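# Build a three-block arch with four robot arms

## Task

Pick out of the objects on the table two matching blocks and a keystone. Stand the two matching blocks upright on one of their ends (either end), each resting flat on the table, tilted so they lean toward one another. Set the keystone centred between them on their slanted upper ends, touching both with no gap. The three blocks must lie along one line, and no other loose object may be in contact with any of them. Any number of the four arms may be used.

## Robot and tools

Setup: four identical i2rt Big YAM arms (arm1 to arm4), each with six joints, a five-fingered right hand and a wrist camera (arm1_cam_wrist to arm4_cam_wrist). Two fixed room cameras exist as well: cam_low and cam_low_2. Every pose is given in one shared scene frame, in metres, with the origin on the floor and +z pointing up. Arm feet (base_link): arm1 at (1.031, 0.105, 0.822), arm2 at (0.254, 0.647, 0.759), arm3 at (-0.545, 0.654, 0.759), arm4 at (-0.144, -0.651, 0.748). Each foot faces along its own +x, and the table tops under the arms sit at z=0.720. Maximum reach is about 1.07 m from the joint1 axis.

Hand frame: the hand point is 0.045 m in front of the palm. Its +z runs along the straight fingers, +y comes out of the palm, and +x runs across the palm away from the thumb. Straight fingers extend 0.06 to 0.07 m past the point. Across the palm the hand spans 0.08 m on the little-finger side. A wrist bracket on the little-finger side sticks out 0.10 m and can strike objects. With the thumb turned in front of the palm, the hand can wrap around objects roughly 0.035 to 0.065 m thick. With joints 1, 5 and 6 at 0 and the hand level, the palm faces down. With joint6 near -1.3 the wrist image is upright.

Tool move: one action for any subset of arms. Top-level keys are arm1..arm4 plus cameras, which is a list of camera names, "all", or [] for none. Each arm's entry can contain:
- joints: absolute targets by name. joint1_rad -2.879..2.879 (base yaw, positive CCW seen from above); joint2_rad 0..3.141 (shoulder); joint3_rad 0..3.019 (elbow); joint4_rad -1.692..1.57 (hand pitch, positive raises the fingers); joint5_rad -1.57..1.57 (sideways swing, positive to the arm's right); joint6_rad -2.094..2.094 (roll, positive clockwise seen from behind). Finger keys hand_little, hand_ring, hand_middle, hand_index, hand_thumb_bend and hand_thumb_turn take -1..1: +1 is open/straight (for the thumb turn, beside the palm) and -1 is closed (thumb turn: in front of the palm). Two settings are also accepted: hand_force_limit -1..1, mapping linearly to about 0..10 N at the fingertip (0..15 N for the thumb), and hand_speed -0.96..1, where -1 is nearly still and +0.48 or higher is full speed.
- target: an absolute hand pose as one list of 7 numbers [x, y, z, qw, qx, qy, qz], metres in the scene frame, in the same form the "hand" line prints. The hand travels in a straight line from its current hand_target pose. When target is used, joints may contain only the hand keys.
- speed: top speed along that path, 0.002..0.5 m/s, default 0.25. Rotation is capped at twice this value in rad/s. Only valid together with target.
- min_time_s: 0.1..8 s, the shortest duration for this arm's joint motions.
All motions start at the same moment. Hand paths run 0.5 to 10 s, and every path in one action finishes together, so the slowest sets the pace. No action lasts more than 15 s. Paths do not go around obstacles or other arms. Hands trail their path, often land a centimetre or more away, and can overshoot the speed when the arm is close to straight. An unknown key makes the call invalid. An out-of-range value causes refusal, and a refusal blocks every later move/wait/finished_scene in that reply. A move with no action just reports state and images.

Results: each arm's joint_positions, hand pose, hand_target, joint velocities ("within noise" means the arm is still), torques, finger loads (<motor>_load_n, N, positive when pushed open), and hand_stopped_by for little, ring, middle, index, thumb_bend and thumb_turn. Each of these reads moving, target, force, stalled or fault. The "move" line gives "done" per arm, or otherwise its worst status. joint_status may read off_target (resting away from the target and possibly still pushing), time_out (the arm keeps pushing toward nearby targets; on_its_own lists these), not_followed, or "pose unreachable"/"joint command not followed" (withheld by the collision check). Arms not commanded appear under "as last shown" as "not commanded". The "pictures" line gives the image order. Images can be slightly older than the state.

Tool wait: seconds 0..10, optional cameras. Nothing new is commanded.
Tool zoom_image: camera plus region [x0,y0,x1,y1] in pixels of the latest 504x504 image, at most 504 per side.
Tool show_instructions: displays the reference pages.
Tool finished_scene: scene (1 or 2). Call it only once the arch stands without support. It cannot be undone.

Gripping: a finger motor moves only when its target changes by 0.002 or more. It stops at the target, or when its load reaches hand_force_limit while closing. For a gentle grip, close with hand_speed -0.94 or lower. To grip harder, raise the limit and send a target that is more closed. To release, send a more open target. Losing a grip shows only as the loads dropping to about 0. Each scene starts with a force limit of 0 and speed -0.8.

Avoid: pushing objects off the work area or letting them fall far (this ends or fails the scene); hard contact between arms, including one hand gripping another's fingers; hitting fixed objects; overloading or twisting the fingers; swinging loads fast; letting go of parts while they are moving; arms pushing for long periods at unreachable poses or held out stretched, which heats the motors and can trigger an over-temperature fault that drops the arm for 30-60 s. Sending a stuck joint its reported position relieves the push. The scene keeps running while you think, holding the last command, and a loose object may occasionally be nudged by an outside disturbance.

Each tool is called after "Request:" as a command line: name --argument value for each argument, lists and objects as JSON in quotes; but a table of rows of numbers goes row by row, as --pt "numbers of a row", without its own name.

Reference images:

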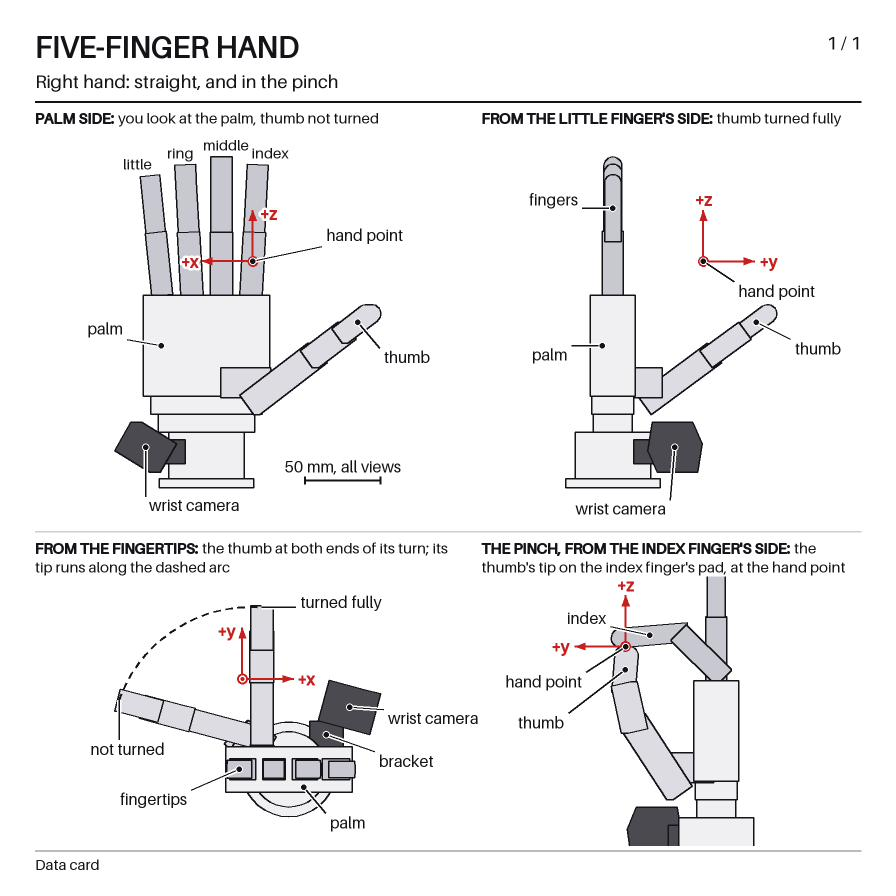

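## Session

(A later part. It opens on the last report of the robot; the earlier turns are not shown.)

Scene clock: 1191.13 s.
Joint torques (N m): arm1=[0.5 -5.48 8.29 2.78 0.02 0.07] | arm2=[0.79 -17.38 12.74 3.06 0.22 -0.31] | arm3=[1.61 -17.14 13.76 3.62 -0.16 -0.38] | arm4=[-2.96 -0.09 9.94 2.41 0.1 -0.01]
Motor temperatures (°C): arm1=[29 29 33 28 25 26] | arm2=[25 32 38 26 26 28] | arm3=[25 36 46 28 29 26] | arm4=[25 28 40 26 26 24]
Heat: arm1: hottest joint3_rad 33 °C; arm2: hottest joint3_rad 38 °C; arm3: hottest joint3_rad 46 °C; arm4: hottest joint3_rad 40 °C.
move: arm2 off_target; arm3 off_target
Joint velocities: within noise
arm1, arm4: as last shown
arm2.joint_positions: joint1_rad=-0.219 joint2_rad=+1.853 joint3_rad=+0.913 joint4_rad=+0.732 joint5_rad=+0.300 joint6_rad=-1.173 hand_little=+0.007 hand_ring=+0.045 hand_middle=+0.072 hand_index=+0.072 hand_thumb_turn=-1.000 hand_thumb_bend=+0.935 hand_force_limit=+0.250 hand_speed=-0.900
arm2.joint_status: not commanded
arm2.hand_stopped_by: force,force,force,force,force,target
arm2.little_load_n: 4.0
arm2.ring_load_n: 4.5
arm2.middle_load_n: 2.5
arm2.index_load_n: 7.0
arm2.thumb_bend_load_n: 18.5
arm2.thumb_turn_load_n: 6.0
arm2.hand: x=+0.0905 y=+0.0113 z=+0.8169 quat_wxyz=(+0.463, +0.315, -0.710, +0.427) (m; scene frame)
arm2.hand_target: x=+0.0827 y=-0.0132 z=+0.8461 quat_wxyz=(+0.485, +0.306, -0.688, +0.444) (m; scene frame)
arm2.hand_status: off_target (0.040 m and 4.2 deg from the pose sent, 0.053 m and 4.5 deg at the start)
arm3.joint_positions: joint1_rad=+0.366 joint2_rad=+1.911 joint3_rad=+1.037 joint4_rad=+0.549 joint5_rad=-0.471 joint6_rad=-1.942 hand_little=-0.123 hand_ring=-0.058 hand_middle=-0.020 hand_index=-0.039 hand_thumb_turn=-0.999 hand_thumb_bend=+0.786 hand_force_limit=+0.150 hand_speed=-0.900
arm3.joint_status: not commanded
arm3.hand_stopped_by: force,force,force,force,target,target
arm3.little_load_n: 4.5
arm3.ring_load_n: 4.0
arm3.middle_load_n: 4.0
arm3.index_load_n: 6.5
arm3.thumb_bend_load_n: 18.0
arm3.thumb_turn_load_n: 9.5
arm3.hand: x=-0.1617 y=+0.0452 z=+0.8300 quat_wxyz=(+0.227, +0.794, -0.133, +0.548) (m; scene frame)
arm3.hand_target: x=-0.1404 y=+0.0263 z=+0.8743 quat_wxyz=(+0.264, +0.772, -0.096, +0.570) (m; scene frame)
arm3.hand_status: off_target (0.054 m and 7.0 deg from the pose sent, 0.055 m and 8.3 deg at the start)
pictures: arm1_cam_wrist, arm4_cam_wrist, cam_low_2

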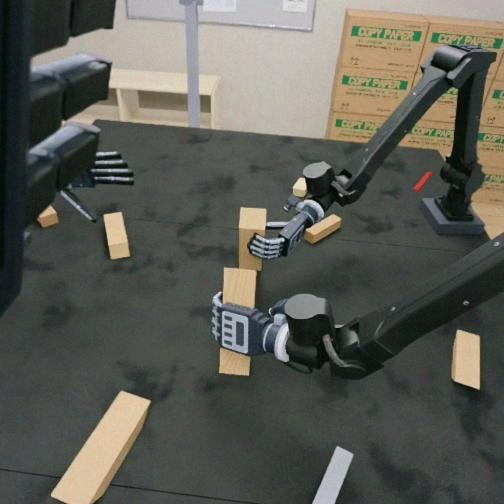

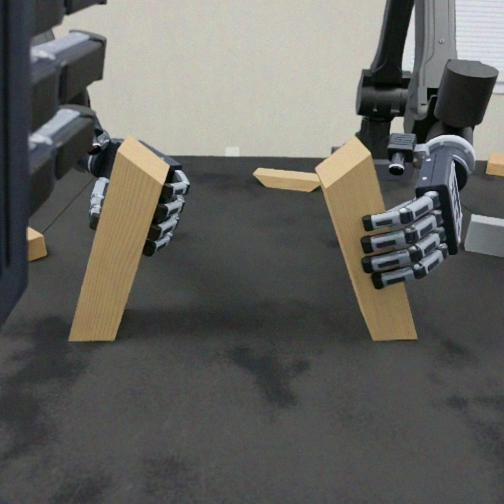

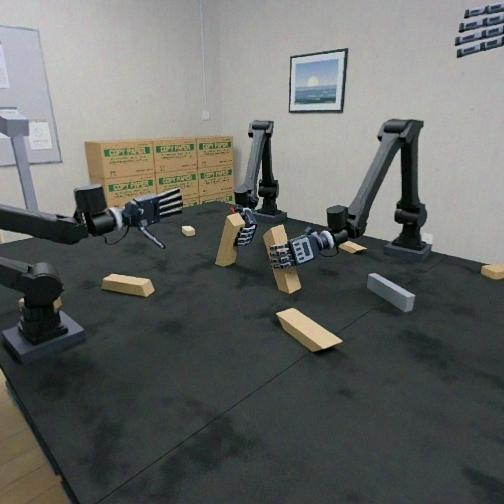

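Request:
move --arm2 '{"target": [0.060, -0.014, 0.875, 0.4853, 0.306, -0.688, 0.4445], "speed": 0.04}' --arm3 '{"target": [-0.128, 0.022, 0.91, 0.2787, 0.7709, -0.1364, 0.5562], "speed": 0.04}' --cameras '["arm4_cam_wrist", "arm1_cam_wrist"]'

Request:
zoom_image --camera "arm4_cam_wrist" --region '[40, 90, 460, 360]'

Scene clock: 1282.97 s.
Joint torques (N m): arm1=[0.5 -5.48 8.29 2.78 0.02 0.07] | arm2=[0.91 -21.54 12.98 2.09 0.17 -0.38] | arm3=[1.73 -21.54 14.86 2.55 0.03 -0.15] | arm4=[-3.02 -0.09 9.92 2.41 0.1 -0.01]
Motor temperatures (°C): arm1=[29 29 33 28 25 26] | arm2=[25 33 43 26 26 28] | arm3=[25 38 45 28 29 26] | arm4=[25 28 40 26 26 24]
Heat: arm1: hottest joint3_rad 33 °C; arm2: hottest joint3_rad 43 °C; arm3: hottest joint3_rad 45 °C; arm4: hottest joint3_rad 40 °C.
move: arm2 off_target; arm3 off_target
Joint velocities: within noise
arm1, arm4: as last shown
arm2.joint_positions: joint1_rad=-0.258 joint2_rad=+1.840 joint3_rad=+0.924 joint4_rad=+0.682 joint5_rad=+0.260 joint6_rad=-1.173 hand_little=+0.007 hand_ring=+0.045 hand_middle=+0.072 hand_index=+0.072 hand_thumb_turn=-1.000 hand_thumb_bend=+0.935 hand_force_limit=+0.250 hand_speed=-0.900
arm2.joint_status: not commanded
arm2.hand_stopped_by: force,force,force,force,force,target
arm2.little_load_n: 3.5
arm2.ring_load_n: 4.5
arm2.middle_load_n: 3.0
arm2.index_load_n: 8.0
arm2.thumb_bend_load_n: 18.5
arm2.thumb_turn_load_n: 7.0
arm2.hand: x=+0.0723 y=+0.0136 z=+0.8176 quat_wxyz=(+0.455, +0.318, -0.718, +0.420) (m; scene frame)
arm2.hand_target: x=+0.0610 y=-0.0099 z=+0.8760 quat_wxyz=(+0.486, +0.305, -0.688, +0.444) (m; scene frame)
arm2.hand_status: off_target (0.065 m and 5.9 deg from the pose sent, 0.070 m and 4.3 deg at the start)
arm3.joint_positions: joint1_rad=+0.411 joint2_rad=+1.891 joint3_rad=+1.059 joint4_rad=+0.463 joint5_rad=-0.350 joint6_rad=-1.915 hand_little=-0.123 hand_ring=-0.058 hand_middle=-0.020 hand_index=-0.039 hand_thumb_turn=-0.999 hand_thumb_bend=+0.786 hand_force_limit=+0.150 hand_speed=-0.900
arm3.joint_status: not commanded
arm3.hand_stopped_by: force,force,force,force,target,target
arm3.little_load_n: 3.5
arm3.ring_load_n: 3.5
arm3.middle_load_n: 4.5
arm3.index_load_n: 7.5
arm3.thumb_bend_load_n: 17.5
arm3.thumb_turn_load_n: 11.0
arm3.hand: x=-0.1547 y=+0.0480 z=+0.8307 quat_wxyz=(+0.237, +0.804, -0.168, +0.519) (m; scene frame)
arm3.hand_target: x=-0.1318 y=+0.0283 z=+0.9111 quat_wxyz=(+0.279, +0.771, -0.137, +0.556) (m; scene frame)
arm3.hand_status: off_target (0.088 m and 8.3 deg from the pose sent, 0.090 m and 6.6 deg at the start)
pictures: arm1_cam_wrist, arm4_cam_wrist

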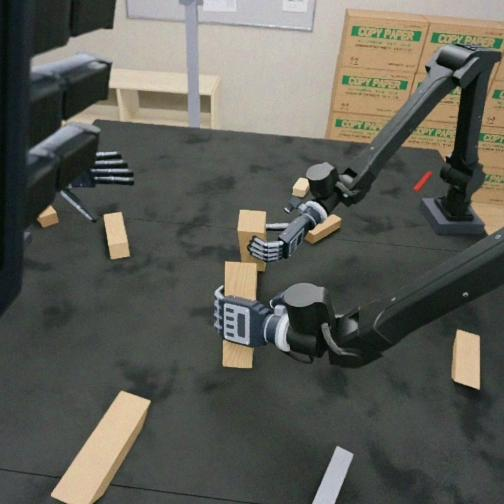

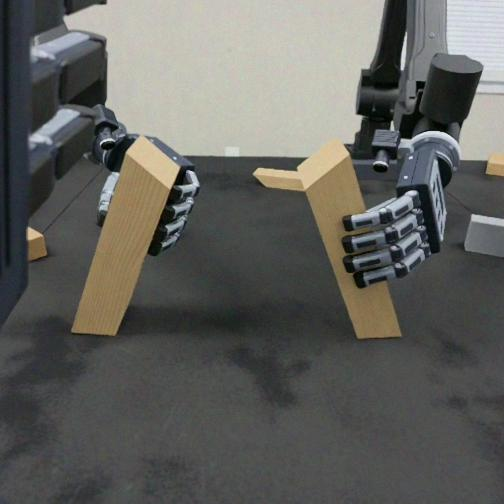

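Scaled by 1.200 from the camera's 504x504 image, which has a finer 720x720 frame.

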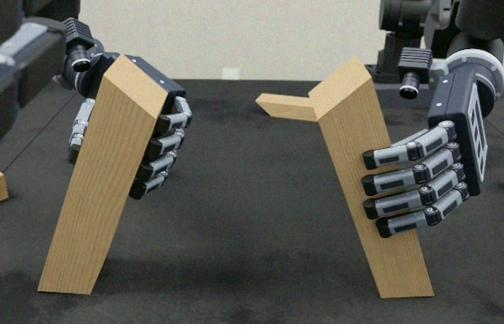

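Request:
move --arm2 '{"target": [0.060, -0.014, 0.847, 0.4853, 0.306, -0.688, 0.4445], "speed": 0.03}' --arm3 '{"target": [-0.128, 0.022, 0.88, 0.2769, 0.7637, -0.14, 0.5662], "speed": 0.03}' --cameras '["arm4_cam_wrist", "arm1_cam_wrist"]'

Request:
zoom_image --camera "arm4_cam_wrist" --region '[60, 120, 200, 260]'

Request:
zoom_image --camera "arm4_cam_wrist" --region '[280, 120, 420, 260]'

Request:
zoom_image --camera "arm4_cam_wrist" --region '[50, 300, 190, 360]'

Request:
zoom_image --camera "arm4_cam_wrist" --region '[280, 300, 420, 360]'

Scene clock: 1300.23 s.
Joint torques (N m): arm1=[0.5 -5.48 8.29 2.78 0.02 0.07] | arm2=[0.62 -17.73 12.21 3.17 0.11 -0.39] | arm3=[1.79 -18.08 13.33 3.89 -0.11 -0.16] | arm4=[-2.96 -0.09 9.91 2.39 0.1 0]
Motor temperatures (°C): arm1=[29 29 33 28 25 26] | arm2=[25 34 42 26 26 28] | arm3=[25 37 46 28 29 26] | arm4=[25 28 40 26 26 24]
Heat: arm1: hottest joint3_rad 33 °C; arm2: hottest joint3_rad 42 °C; arm3: hottest joint3_rad 46 °C; arm4: hottest joint3_rad 40 °C.
move: arm2 off_target; arm3 off_target
Joint velocities: within noise
arm1.joint_positions: joint1_rad=-0.050 joint2_rad=+0.899 joint3_rad=+1.391 joint4_rad=-0.609 joint5_rad=+0.100 joint6_rad=-1.327 hand_little=+1.000 hand_ring=+1.000 hand_middle=+1.000 hand_index=+1.000 hand_thumb_turn=+1.000 hand_thumb_bend=+0.999 hand_force_limit=-0.100 hand_speed=-0.500
arm1.joint_status: not commanded
arm1.hand_stopped_by: target,target,target,target,target,target
arm1.little_load_n: 0.0
arm1.ring_load_n: 0.0
arm1.middle_load_n: 0.0
arm1.index_load_n: 0.0
arm1.thumb_bend_load_n: 0.0
arm1.thumb_turn_load_n: 0.0
arm1.hand: x=+0.6002 y=+0.0827 z=+1.4004 quat_wxyz=(+0.658, -0.044, -0.743, +0.114) (m; scene frame)
arm1.hand_target: x=+0.6006 y=+0.0774 z=+1.3980 quat_wxyz=(+0.659, -0.046, -0.740, +0.123) (m; scene frame)
arm1.hand_status: not commanded
arm2.joint_positions: joint1_rad=-0.259 joint2_rad=+1.855 joint3_rad=+0.924 joint4_rad=+0.719 joint5_rad=+0.260 joint6_rad=-1.176 hand_little=+0.007 hand_ring=+0.045 hand_middle=+0.072 hand_index=+0.072 hand_thumb_turn=-1.000 hand_thumb_bend=+0.935 hand_force_limit=+0.250 hand_speed=-0.900
arm2.joint_status: not commanded
arm2.hand_stopped_by: force,force,force,force,force,target
arm2.little_load_n: 4.0
arm2.ring_load_n: 4.0
arm2.middle_load_n: 2.5
arm2.index_load_n: 7.0
arm2.thumb_bend_load_n: 18.5
arm2.thumb_turn_load_n: 6.5
arm2.hand: x=+0.0715 y=+0.0107 z=+0.8172 quat_wxyz=(+0.460, +0.315, -0.712, +0.427) (m; scene frame)
arm2.hand_target: x=+0.0607 y=-0.0112 z=+0.8479 quat_wxyz=(+0.485, +0.306, -0.688, +0.444) (m; scene frame)
arm2.hand_status: off_target (0.040 m and 4.6 deg from the pose sent, 0.042 m and 5.9 deg at the start)
arm3.joint_positions: joint1_rad=+0.411 joint2_rad=+1.915 joint3_rad=+1.059 joint4_rad=+0.535 joint5_rad=-0.353 joint6_rad=-1.893 hand_little=-0.123 hand_ring=-0.058 hand_middle=-0.020 hand_index=-0.039 hand_thumb_turn=-0.999 hand_thumb_bend=+0.786 hand_force_limit=+0.150 hand_speed=-0.900
arm3.joint_status: not commanded
arm3.hand_stopped_by: force,force,force,force,target,target
arm3.little_load_n: 3.5
arm3.ring_load_n: 3.5
arm3.middle_load_n: 5.0
arm3.index_load_n: 7.0
arm3.thumb_bend_load_n: 17.5
arm3.thumb_turn_load_n: 10.5
arm3.hand: x=-0.1511 y=+0.0437 z=+0.8309 quat_wxyz=(+0.244, +0.791, -0.169, +0.535) (m; scene frame)
arm3.hand_target: x=-0.1305 y=+0.0262 z=+0.8810 quat_wxyz=(+0.277, +0.764, -0.140, +0.566) (m; scene frame)
arm3.hand_status: off_target (0.058 m and 6.9 deg from the pose sent, 0.062 m and 9.1 deg at the start)
arm4: as last shown
arm4.thumb_bend_load_n: 0.5
pictures: arm1_cam_wrist, arm4_cam_wrist

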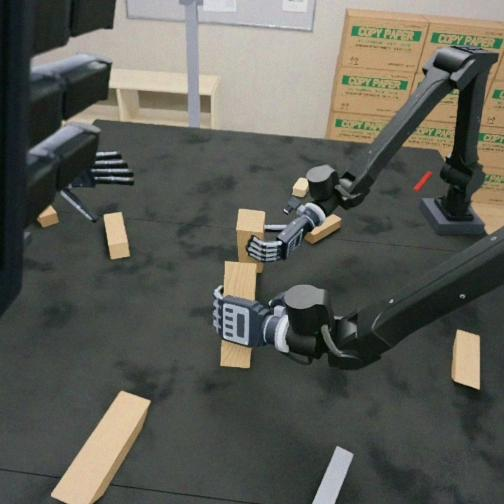

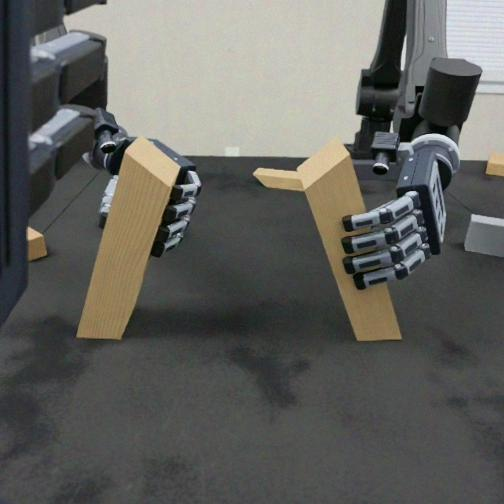

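Scaled by 3.600 from the camera's 504x504 image, which has a finer 720x720 frame.

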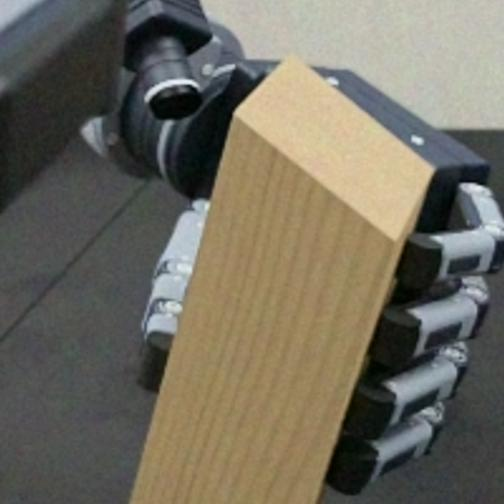

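Scaled by 3.600 from the camera's 504x504 image, which has a finer 720x720 frame.

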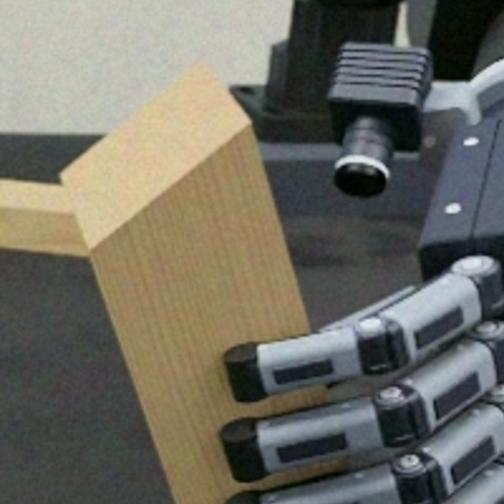

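Scaled by 3.600 from the camera's 504x504 image, which has a finer 720x720 frame.

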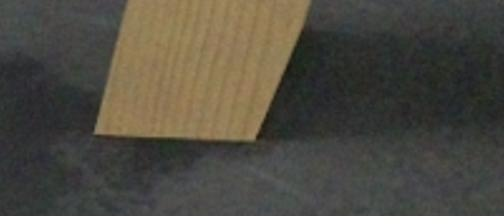

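Scaled by 3.600 from the camera's 504x504 image, which has a finer 720x720 frame.

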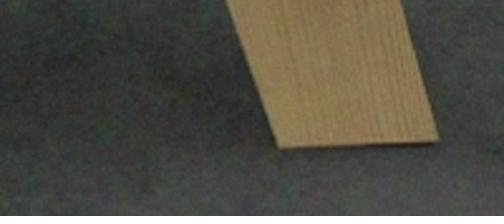

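Request:
zoom_image --camera "arm1_cam_wrist" --region '[190, 190, 310, 310]'

Request:
zoom_image --camera "arm1_cam_wrist" --region '[190, 280, 310, 400]'

Scaled by 4.200 from the camera's 504x504 image, which has a finer 720x720 frame.

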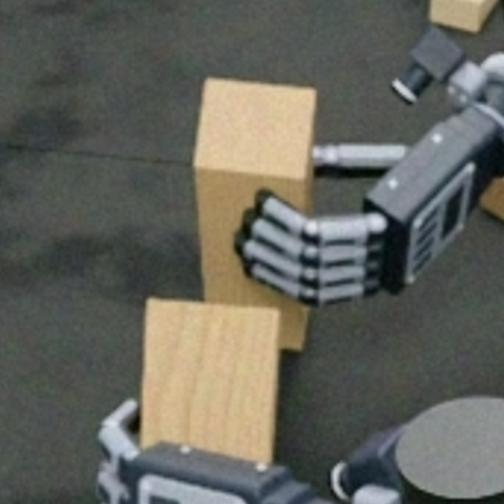

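Scaled by 4.200 from the camera's 504x504 image, which has a finer 720x720 frame.

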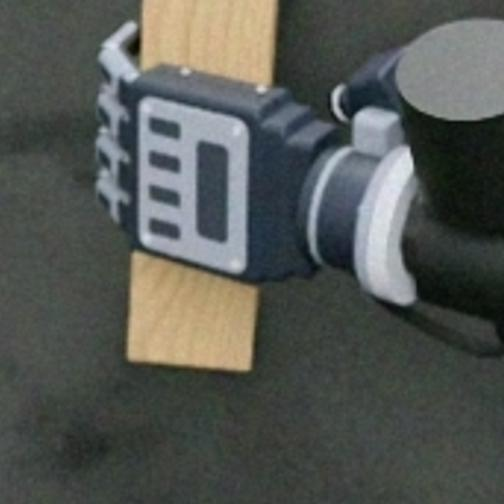

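Request:
move --cameras '["cam_low", "cam_low_2"]'

Request:
zoom_image --camera "cam_low_2" --region '[200, 200, 320, 310]'

Request:
zoom_image --camera "cam_low" --region '[180, 180, 290, 300]'

Scene clock: 1341.70 s.
Joint torques (N m): arm1=[0.5 -5.48 8.28 2.78 0.02 0.07] | arm2=[0.67 -17.55 12.33 3.32 0.15 -0.34] | arm3=[2.02 -17.85 13.45 3.86 -0.09 -0.14] | arm4=[-2.96 -0.15 9.91 2.41 0.11 -0.01]
Motor temperatures (°C): arm1=[29 29 33 28 25 26] | arm2=[25 34 42 27 26 28] | arm3=[25 37 46 28 29 26] | arm4=[25 28 40 26 26 24]
Heat: arm1: hottest joint3_rad 33 °C; arm2: hottest joint3_rad 42 °C; arm3: hottest joint3_rad 46 °C; arm4: hottest joint3_rad 40 °C.
Joint velocities: within noise
arm1.joint_positions: joint1_rad=-0.050 joint2_rad=+0.899 joint3_rad=+1.391 joint4_rad=-0.609 joint5_rad=+0.100 joint6_rad=-1.327 hand_little=+1.000 hand_ring=+1.000 hand_middle=+1.000 hand_index=+1.000 hand_thumb_turn=+1.000 hand_thumb_bend=+0.999 hand_force_limit=-0.100 hand_speed=-0.500
arm1.joint_status: not commanded
arm1.hand_stopped_by: target,target,target,target,target,target
arm1.little_load_n: 0.0
arm1.ring_load_n: 0.0
arm1.middle_load_n: 0.0
arm1.index_load_n: 0.0
arm1.thumb_bend_load_n: 0.0
arm1.thumb_turn_load_n: 0.0
arm1.hand: x=+0.6002 y=+0.0827 z=+1.4004 quat_wxyz=(+0.658, -0.044, -0.743, +0.114) (m; scene frame)
arm1.hand_target: x=+0.6006 y=+0.0774 z=+1.3980 quat_wxyz=(+0.659, -0.046, -0.740, +0.123) (m; scene frame)
arm1.hand_status: not commanded
arm2.joint_positions: joint1_rad=-0.259 joint2_rad=+1.855 joint3_rad=+0.924 joint4_rad=+0.719 joint5_rad=+0.260 joint6_rad=-1.176 hand_little=+0.007 hand_ring=+0.045 hand_middle=+0.072 hand_index=+0.072 hand_thumb_turn=-1.000 hand_thumb_bend=+0.935 hand_force_limit=+0.250 hand_speed=-0.900
arm2.joint_status: not commanded
arm2.hand_stopped_by: force,force,force,force,force,target
arm2.little_load_n: 4.0
arm2.ring_load_n: 4.5
arm2.middle_load_n: 3.0
arm2.index_load_n: 7.0
arm2.thumb_bend_load_n: 18.5
arm2.thumb_turn_load_n: 6.5
arm2.hand: x=+0.0715 y=+0.0107 z=+0.8172 quat_wxyz=(+0.460, +0.315, -0.712, +0.427) (m; scene frame)
arm2.hand_target: x=+0.0607 y=-0.0112 z=+0.8479 quat_wxyz=(+0.485, +0.306, -0.688, +0.444) (m; scene frame)
arm2.hand_status: off_target (0.040 m and 4.6 deg from the pose sent, 0.042 m and 5.9 deg at the start)
arm3.joint_positions: joint1_rad=+0.411 joint2_rad=+1.915 joint3_rad=+1.059 joint4_rad=+0.535 joint5_rad=-0.353 joint6_rad=-1.893 hand_little=-0.123 hand_ring=-0.058 hand_middle=-0.020 hand_index=-0.039 hand_thumb_turn=-0.999 hand_thumb_bend=+0.786 hand_force_limit=+0.150 hand_speed=-0.900
arm3.joint_status: not commanded
arm3.hand_stopped_by: force,force,force,force,target,target
arm3.little_load_n: 3.5
arm3.ring_load_n: 3.5
arm3.middle_load_n: 4.5
arm3.index_load_n: 7.0
arm3.thumb_bend_load_n: 17.5
arm3.thumb_turn_load_n: 10.5
arm3.hand: x=-0.1511 y=+0.0437 z=+0.8309 quat_wxyz=(+0.244, +0.791, -0.169, +0.535) (m; scene frame)
arm3.hand_target: x=-0.1305 y=+0.0262 z=+0.8810 quat_wxyz=(+0.277, +0.764, -0.140, +0.566) (m; scene frame)
arm3.hand_status: off_target (0.058 m and 6.9 deg from the pose sent, 0.062 m and 9.1 deg at the start)
arm4.joint_positions: joint1_rad=-0.274 joint2_rad=+0.598 joint3_rad=+0.242 joint4_rad=+0.463 joint5_rad=-0.249 joint6_rad=-1.292 hand_little=+1.000 hand_ring=+1.000 hand_middle=+1.000 hand_index=+1.000 hand_thumb_turn=+1.000 hand_thumb_bend=+1.000 hand_force_limit=+0.000 hand_speed=-0.800
arm4.joint_status: not commanded
arm4.hand_stopped_by: target,target,target,target,target,target
arm4.little_load_n: 0.0
arm4.ring_load_n: 0.0
arm4.middle_load_n: 0.0
arm4.index_load_n: 0.0
arm4.thumb_bend_load_n: 0.0
arm4.thumb_turn_load_n: 0.0
arm4.hand: x=-0.0528 y=-0.2785 z=+0.9977 quat_wxyz=(-0.589, +0.527, +0.413, +0.452) (m; scene frame)
arm4.hand_target: x=-0.0501 y=-0.2801 z=+0.9900 quat_wxyz=(-0.588, +0.533, +0.409, +0.451) (m; scene frame)
arm4.hand_status: not commanded
pictures: cam_low, cam_low_2

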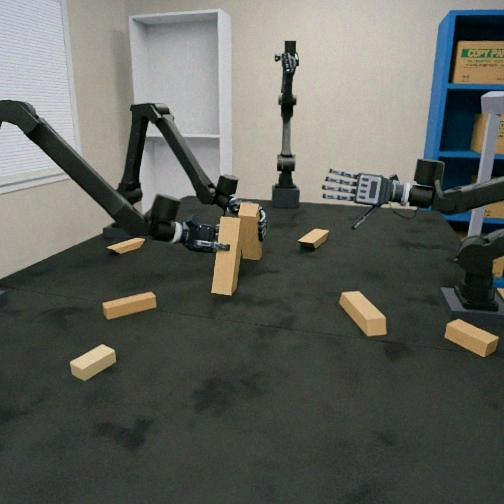

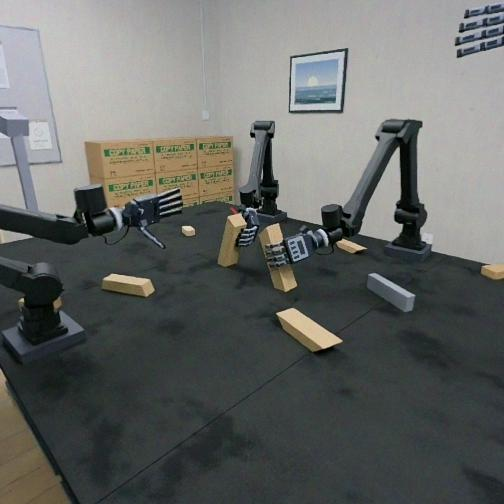

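Scaled by 4.200 from the camera's 504x504 image, which has a finer 720x720 frame.

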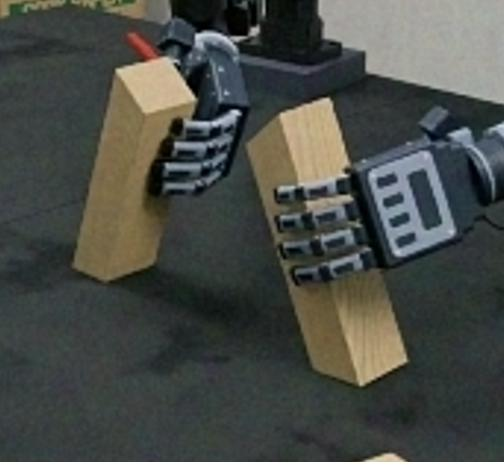

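Scaled by 4.200 from the camera's 504x504 image, which has a finer 720x720 frame.

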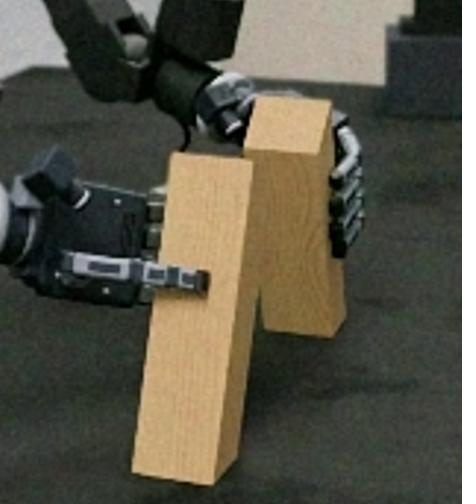

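Request:
move --cameras '["arm1_cam_wrist", "cam_low_2"]'

Request:
zoom_image --camera "arm1_cam_wrist" --region '[40, 380, 164, 504]'

Request:
zoom_image --camera "cam_low_2" --region '[260, 290, 360, 370]'

Scene clock: 1388.23 s.
Joint torques (N m): arm1=[0.5 -5.48 8.29 2.8 0.02 0.07] | arm2=[1.03 -17.49 12.38 3.38 0.17 -0.36] | arm3=[1.61 -17.96 13.44 3.86 -0.1 -0.14] | arm4=[-2.9 -0.15 9.91 2.4 0.1 -0.01]
Motor temperatures (°C): arm1=[29 29 33 28 25 26] | arm2=[25 33 42 27 26 28] | arm3=[25 37 45 28 29 26] | arm4=[25 28 40 26 26 24]
Heat: arm1: hottest joint3_rad 33 °C; arm2: hottest joint3_rad 42 °C; arm3: hottest joint3_rad 45 °C; arm4: hottest joint3_rad 40 °C.
Joint velocities: within noise
arm1.joint_positions: joint1_rad=-0.050 joint2_rad=+0.899 joint3_rad=+1.391 joint4_rad=-0.609 joint5_rad=+0.100 joint6_rad=-1.327 hand_little=+1.000 hand_ring=+1.000 hand_middle=+1.000 hand_index=+1.000 hand_thumb_turn=+1.000 hand_thumb_bend=+0.999 hand_force_limit=-0.100 hand_speed=-0.500
arm1.joint_status: not commanded
arm1.hand_stopped_by: target,target,target,target,target,target
arm1.little_load_n: 0.0
arm1.ring_load_n: 0.0
arm1.middle_load_n: 0.0
arm1.index_load_n: 0.0
arm1.thumb_bend_load_n: 0.0
arm1.thumb_turn_load_n: 0.0
arm1.hand: x=+0.6002 y=+0.0827 z=+1.4004 quat_wxyz=(+0.658, -0.044, -0.743, +0.114) (m; scene frame)
arm1.hand_target: x=+0.6006 y=+0.0774 z=+1.3980 quat_wxyz=(+0.659, -0.046, -0.740, +0.123) (m; scene frame)
arm1.hand_status: not commanded
arm2.joint_positions: joint1_rad=-0.259 joint2_rad=+1.855 joint3_rad=+0.924 joint4_rad=+0.719 joint5_rad=+0.260 joint6_rad=-1.176 hand_little=+0.007 hand_ring=+0.045 hand_middle=+0.072 hand_index=+0.072 hand_thumb_turn=-1.000 hand_thumb_bend=+0.935 hand_force_limit=+0.250 hand_speed=-0.900
arm2.joint_status: not commanded
arm2.hand_stopped_by: force,force,force,force,force,target
arm2.little_load_n: 4.0
arm2.ring_load_n: 4.0
arm2.middle_load_n: 2.5
arm2.index_load_n: 7.0
arm2.thumb_bend_load_n: 18.5
arm2.thumb_turn_load_n: 6.5
arm2.hand: x=+0.0715 y=+0.0107 z=+0.8172 quat_wxyz=(+0.460, +0.315, -0.712, +0.427) (m; scene frame)
arm2.hand_target: x=+0.0607 y=-0.0112 z=+0.8479 quat_wxyz=(+0.485, +0.306, -0.688, +0.444) (m; scene frame)
arm2.hand_status: off_target (0.040 m and 4.6 deg from the pose sent, 0.042 m and 5.9 deg at the start)
arm3.joint_positions: joint1_rad=+0.411 joint2_rad=+1.915 joint3_rad=+1.059 joint4_rad=+0.535 joint5_rad=-0.353 joint6_rad=-1.893 hand_little=-0.123 hand_ring=-0.058 hand_middle=-0.020 hand_index=-0.039 hand_thumb_turn=-0.999 hand_thumb_bend=+0.786 hand_force_limit=+0.150 hand_speed=-0.900
arm3.joint_status: not commanded
arm3.hand_stopped_by: force,force,force,force,target,target
arm3.little_load_n: 3.5
arm3.ring_load_n: 3.5
arm3.middle_load_n: 5.0
arm3.index_load_n: 7.0
arm3.thumb_bend_load_n: 17.5
arm3.thumb_turn_load_n: 10.5
arm3.hand: x=-0.1511 y=+0.0437 z=+0.8309 quat_wxyz=(+0.244, +0.791, -0.169, +0.535) (m; scene frame)
arm3.hand_target: x=-0.1305 y=+0.0262 z=+0.8810 quat_wxyz=(+0.277, +0.764, -0.140, +0.566) (m; scene frame)
arm3.hand_status: off_target (0.058 m and 6.9 deg from the pose sent, 0.062 m and 9.1 deg at the start)
arm4.joint_positions: joint1_rad=-0.274 joint2_rad=+0.598 joint3_rad=+0.242 joint4_rad=+0.463 joint5_rad=-0.249 joint6_rad=-1.292 hand_little=+1.000 hand_ring=+1.000 hand_middle=+1.000 hand_index=+1.000 hand_thumb_turn=+1.000 hand_thumb_bend=+1.000 hand_force_limit=+0.000 hand_speed=-0.800
arm4.joint_status: not commanded
arm4.hand_stopped_by: target,target,target,target,target,target
arm4.little_load_n: 0.0
arm4.ring_load_n: 0.0
arm4.middle_load_n: 0.0
arm4.index_load_n: 0.0
arm4.thumb_bend_load_n: 0.0
arm4.thumb_turn_load_n: 0.0
arm4.hand: x=-0.0528 y=-0.2785 z=+0.9977 quat_wxyz=(-0.589, +0.527, +0.413, +0.452) (m; scene frame)
arm4.hand_target: x=-0.0501 y=-0.2801 z=+0.9900 quat_wxyz=(-0.588, +0.533, +0.409, +0.451) (m; scene frame)
arm4.hand_status: not commanded
pictures: arm1_cam_wrist, cam_low_2

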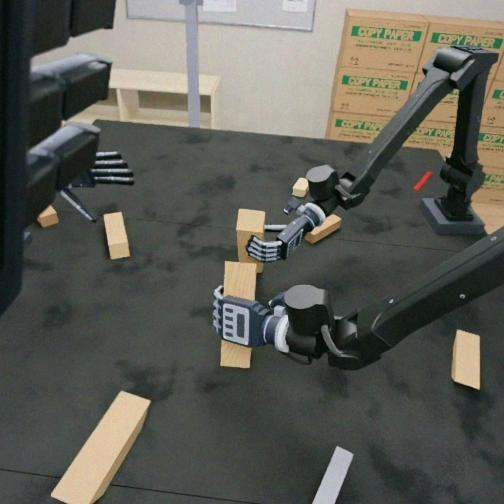

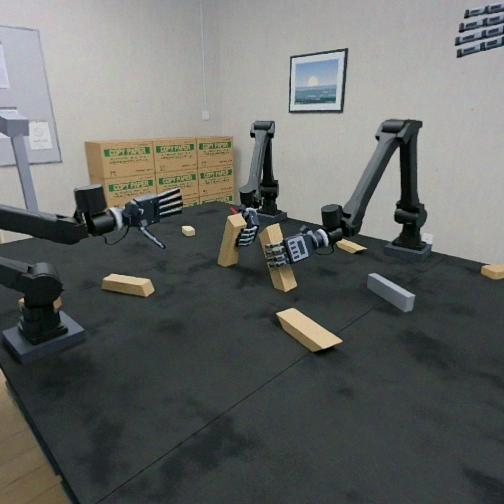

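Scaled by 4.065 from the camera's 504x504 image, which has a finer 720x720 frame.

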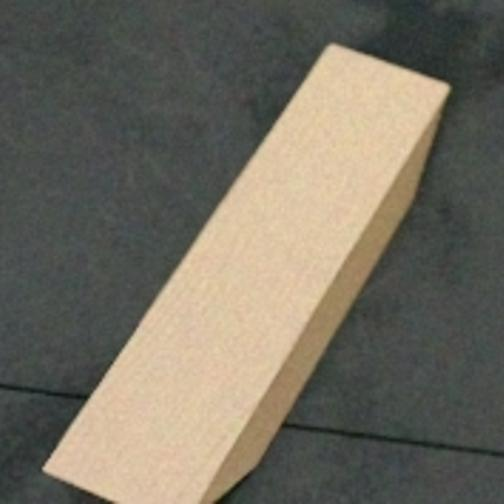

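Scaled by 5.040 from the camera's 504x504 image, which has a finer 720x720 frame.

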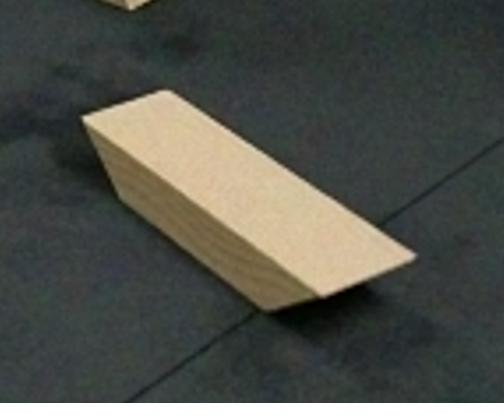

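Request:
move --arm4 '{"target": [0.28, -0.21, 0.93, -0.5331, 0.8371, -0.1027, 0.0654], "speed": 0.2, "joints": {"hand_speed": -0.3, "hand_thumb_turn": -1.0, "hand_thumb_bend": 0.95}}' --cameras '["arm4_cam_wrist", "arm1_cam_wrist", "cam_low_2"]'

Scene clock: 1447.80 s.
Joint torques (N m): arm1=[0.5 -5.48 8.29 2.78 0.02 0.07] | arm2=[0.67 -16.85 12.34 3.37 0.15 -0.35] | arm3=[1.49 -17.85 13.34 3.89 -0.11 -0.15] | arm4=[-3.37 -10.05 15.92 0.8 -0.4 0.01]
Motor temperatures (°C): arm1=[29 29 33 28 25 26] | arm2=[25 33 42 27 26 28] | arm3=[25 37 45 28 29 26] | arm4=[25 28 40 26 26 24]
Heat: arm1: hottest joint3_rad 33 °C; arm2: hottest joint3_rad 42 °C; arm3: hottest joint3_rad 45 °C; arm4: hottest joint3_rad 40 °C.
move: arm4 off_target
Joint velocities: within noise
arm1, arm2, arm3: as last shown
arm1.index_load_n: 0.5
arm3.middle_load_n: 4.5
arm3.index_load_n: 7.5
arm3.thumb_bend_load_n: 18.0
arm4.joint_positions: joint1_rad=-0.990 joint2_rad=+1.554 joint3_rad=+1.109 joint4_rad=-0.136 joint5_rad=-0.642 joint6_rad=-0.365 hand_little=+1.000 hand_ring=+1.000 hand_middle=+1.000 hand_index=+1.000 hand_thumb_turn=-1.000 hand_thumb_bend=+0.950 hand_force_limit=+0.000 hand_speed=-0.300
arm4.joint_status: all done
arm4.hand_stopped_by: target,target,target,target,target,target
arm4.little_load_n: 0.0
arm4.ring_load_n: 0.0
arm4.middle_load_n: -0.5
arm4.index_load_n: 0.0
arm4.thumb_bend_load_n: 0.0
arm4.thumb_turn_load_n: 0.0
arm4.hand: x=+0.2593 y=-0.2171 z=+0.9140 quat_wxyz=(-0.526, +0.843, -0.100, +0.058) (m; scene frame)
arm4.hand_target: x=+0.2791 y=-0.2110 z=+0.9301 quat_wxyz=(-0.534, +0.837, -0.103, +0.066) (m; scene frame)
arm4.hand_status: off_target (0.027 m and 1.4 deg from the pose sent, 0.347 m and 84.1 deg at the start)
pictures: arm1_cam_wrist, arm4_cam_wrist, cam_low_2

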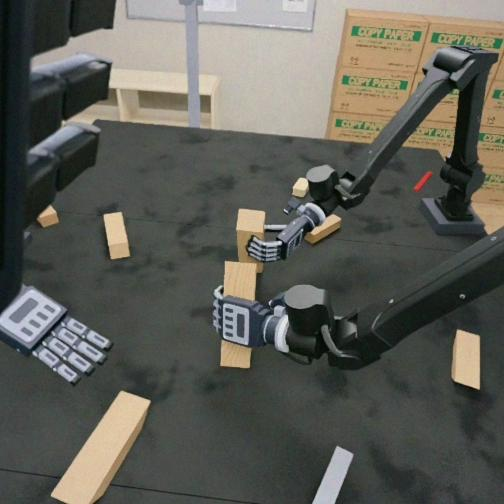

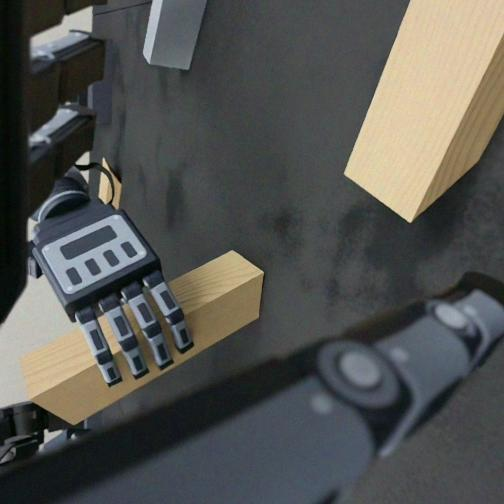

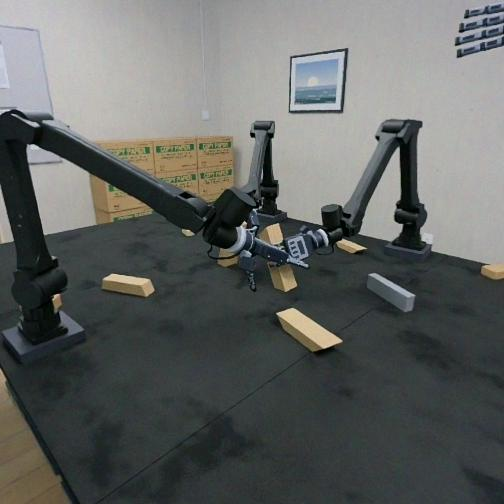

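Request:
move --arm4 '{"target": [0.345, -0.145, 0.87, -0.5331, 0.8371, -0.1027, 0.0654], "speed": 0.12}' --cameras '["arm4_cam_wrist", "cam_low_2"]'

Request:
zoom_image --camera "cam_low_2" --region '[210, 220, 380, 370]'

Scene clock: 1473.37 s.
Joint torques (N m): arm1=[0.5 -5.48 8.29 2.78 0.02 0.07] | arm2=[0.09 -17.9 12.25 3.36 0.15 -0.36] | arm3=[1.73 -18.2 13.44 3.9 -0.11 -0.15] | arm4=[-1.14 -13.16 15.38 1.98 -0.21 0.01]
Motor temperatures (°C): arm1=[29 29 33 28 25 26] | arm2=[25 33 42 27 26 28] | arm3=[25 37 45 28 29 26] | arm4=[25 28 44 26 26 24]
Heat: arm1: hottest joint3_rad 33 °C; arm2: hottest joint3_rad 42 °C; arm3: hottest joint3_rad 45 °C; arm4: hottest joint3_rad 44 °C.
move: arm4 off_target
Joint velocities: within noise
arm1, arm2, arm3: as last shown
arm1.index_load_n: 0.0
arm2.ring_load_n: 4.5
arm3.little_load_n: 4.0
arm4.joint_positions: joint1_rad=-0.990 joint2_rad=+1.834 joint3_rad=+1.317 joint4_rad=-0.078 joint5_rad=-0.624 joint6_rad=-0.346 hand_little=+1.000 hand_ring=+1.000 hand_middle=+1.000 hand_index=+1.000 hand_thumb_turn=-1.000 hand_thumb_bend=+0.950 hand_force_limit=+0.000 hand_speed=-0.300
arm4.joint_status: not commanded
arm4.hand_stopped_by: target,target,target,target,target,target
arm4.little_load_n: 0.0
arm4.ring_load_n: 0.0
arm4.middle_load_n: 0.0
arm4.index_load_n: 0.0
arm4.thumb_bend_load_n: 0.0
arm4.thumb_turn_load_n: 0.0
arm4.hand: x=+0.3326 y=-0.1674 z=+0.8549 quat_wxyz=(-0.519, +0.845, -0.115, +0.055) (m; scene frame)
arm4.hand_target: x=+0.3435 y=-0.1463 z=+0.8705 quat_wxyz=(-0.533, +0.837, -0.103, +0.065) (m; scene frame)
arm4.hand_status: off_target (0.030 m and 2.6 deg from the pose sent, 0.120 m and 1.4 deg at the start)
pictures: arm4_cam_wrist, cam_low_2

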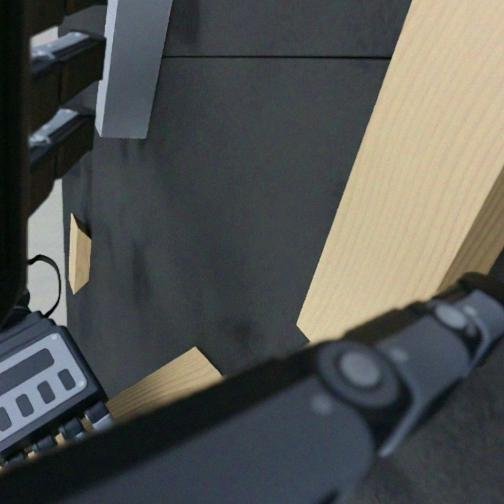

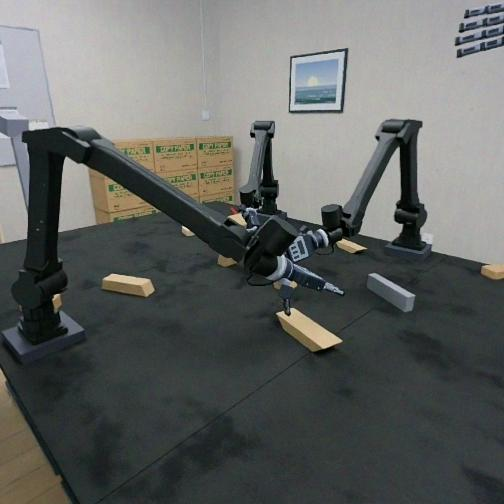

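Scaled by 2.965 from the camera's 504x504 image, which has a finer 720x720 frame.

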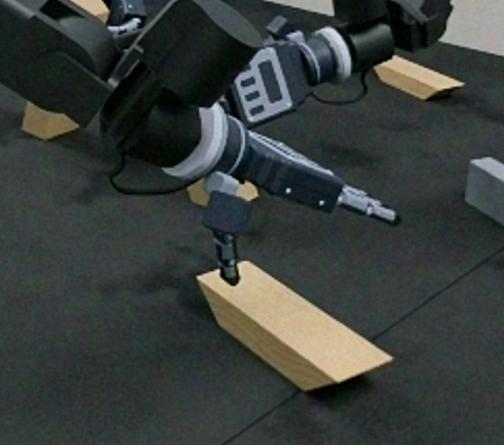

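Request:
move --arm4 '{"target": [0.345, -0.128, 0.825, -0.5342, 0.8389, -0.088, 0.0561], "speed": 0.08}' --cameras '["arm4_cam_wrist", "cam_low_2"]'

Request:
zoom_image --camera "cam_low_2" --region '[210, 220, 380, 370]'

Scene clock: 1490.83 s.
Joint torques (N m): arm1=[0.5 -5.48 8.29 2.78 0.02 0.07] | arm2=[0.91 -17.38 12.21 3.37 0.17 -0.38] | arm3=[1.79 -17.67 13.42 3.86 -0.11 -0.15] | arm4=[-1.26 -13.86 14.68 2.06 -0.39 -0.12]
Motor temperatures (°C): arm1=[29 29 33 28 25 26] | arm2=[25 33 42 27 26 28] | arm3=[25 37 45 28 29 26] | arm4=[25 29 46 26 26 24]
Heat: arm1: hottest joint3_rad 33 °C; arm2: hottest joint3_rad 42 °C; arm3: hottest joint3_rad 45 °C; arm4: hottest joint3_rad 46 °C.
move: arm4 off_target
Joint velocities: within noise
arm1, arm2, arm3: as last shown
arm1.thumb_bend_load_n: 0.5
arm2.thumb_bend_load_n: 19.0
arm3.little_load_n: 3.5
arm4.joint_positions: joint1_rad=-0.971 joint2_rad=+1.925 joint3_rad=+1.328 joint4_rad=-0.004 joint5_rad=-0.634 joint6_rad=-0.346 hand_little=+1.000 hand_ring=+1.000 hand_middle=+1.000 hand_index=+1.000 hand_thumb_turn=-1.000 hand_thumb_bend=+0.950 hand_force_limit=+0.000 hand_speed=-0.300
arm4.joint_status: not commanded
arm4.hand_stopped_by: target,target,target,target,target,target
arm4.little_load_n: 0.0
arm4.ring_load_n: 0.0
arm4.middle_load_n: 0.0
arm4.index_load_n: 0.0
arm4.thumb_bend_load_n: 0.0
arm4.thumb_turn_load_n: 0.0
arm4.hand: x=+0.3327 y=-0.1497 z=+0.8123 quat_wxyz=(-0.519, +0.847, -0.106, +0.045) (m; scene frame)
arm4.hand_target: x=+0.3436 y=-0.1292 z=+0.8255 quat_wxyz=(-0.534, +0.839, -0.088, +0.056) (m; scene frame)
arm4.hand_status: off_target (0.028 m and 3.1 deg from the pose sent, 0.051 m and 3.6 deg at the start)
pictures: arm4_cam_wrist, cam_low_2

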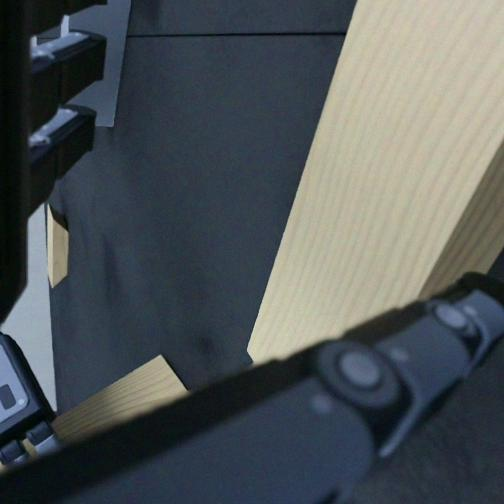

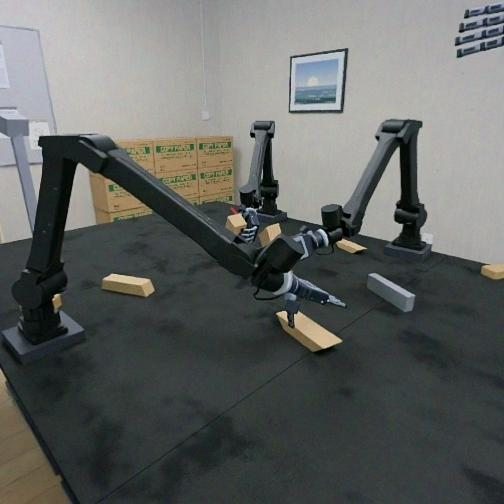

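Scaled by 2.965 from the camera's 504x504 image, which has a finer 720x720 frame.

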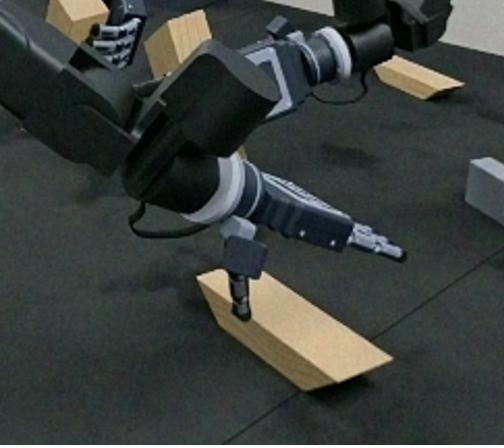

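Request:
move --arm4 '{"target":[0.345,-0.13,0.80,-0.5342,0.8389,-0.088,0.0561],"speed":0.08}' --cameras '["arm4_cam_wrist","cam_low_2"]'

Scene clock: 1524.40 s.
Joint torques (N m): arm1=[0.5 -5.48 8.29 2.78 0.02 0.07] | arm2=[1.03 -17.73 12.21 3.21 0.15 -0.38] | arm3=[1.79 -18.02 13.37 3.95 -0.09 -0.15] | arm4=[-1.49 -14.15 12.74 2.07 -0.39 -0.14]
Motor temperatures (°C): arm1=[29 29 33 28 25 26] | arm2=[25 34 42 27 26 28] | arm3=[25 37 45 28 29 26] | arm4=[25 30 47 26 26 24]
Heat: arm1: hottest joint3_rad 33 °C; arm2: hottest joint3_rad 42 °C; arm3: hottest joint3_rad 45 °C; arm4: hottest joint3_rad 47 °C.
move: arm4 off_target
Joint velocities: within noise
arm1, arm2, arm3: as last shown
arm1.thumb_bend_load_n: 0.0
arm2.thumb_turn_load_n: 6.0
arm3.thumb_bend_load_n: 17.5
arm4.joint_positions: joint1_rad=-0.971 joint2_rad=+1.962 joint3_rad=+1.328 joint4_rad=+0.050 joint5_rad=-0.636 joint6_rad=-0.346 hand_little=+1.000 hand_ring=+1.000 hand_middle=+1.000 hand_index=+1.000 hand_thumb_turn=-1.000 hand_thumb_bend=+0.950 hand_force_limit=+0.000 hand_speed=-0.300
arm4.joint_status: not commanded
arm4.hand_stopped_by: target,target,target,target,target,target
arm4.little_load_n: 0.0
arm4.ring_load_n: 0.0
arm4.middle_load_n: -0.5
arm4.index_load_n: 0.0
arm4.thumb_bend_load_n: 0.0
arm4.thumb_turn_load_n: 0.0
arm4.hand: x=+0.3381 y=-0.1455 z=+0.7961 quat_wxyz=(-0.525, +0.844, -0.102, +0.049) (m; scene frame)
arm4.hand_target: x=+0.3443 y=-0.1306 z=+0.8001 quat_wxyz=(-0.534, +0.839, -0.088, +0.056) (m; scene frame)
arm4.hand_status: off_target (0.017 m and 2.2 deg from the pose sent, 0.026 m and 3.1 deg at the start)
pictures: arm4_cam_wrist, cam_low_2

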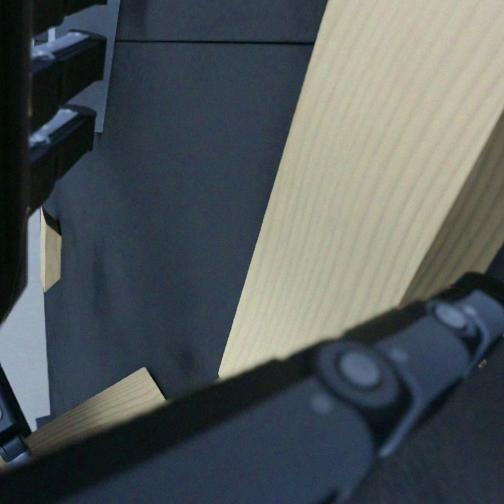

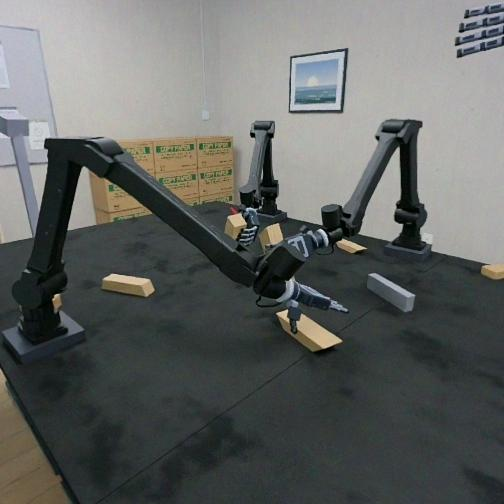

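Request:
zoom_image --camera "cam_low_2" --region '[250, 260, 370, 360]'

Scaled by 4.200 from the camera's 504x504 image, which has a finer 720x720 frame.

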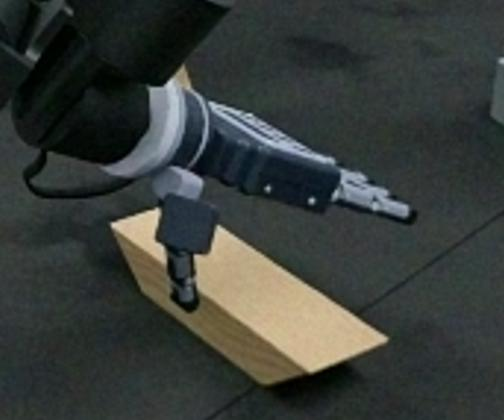

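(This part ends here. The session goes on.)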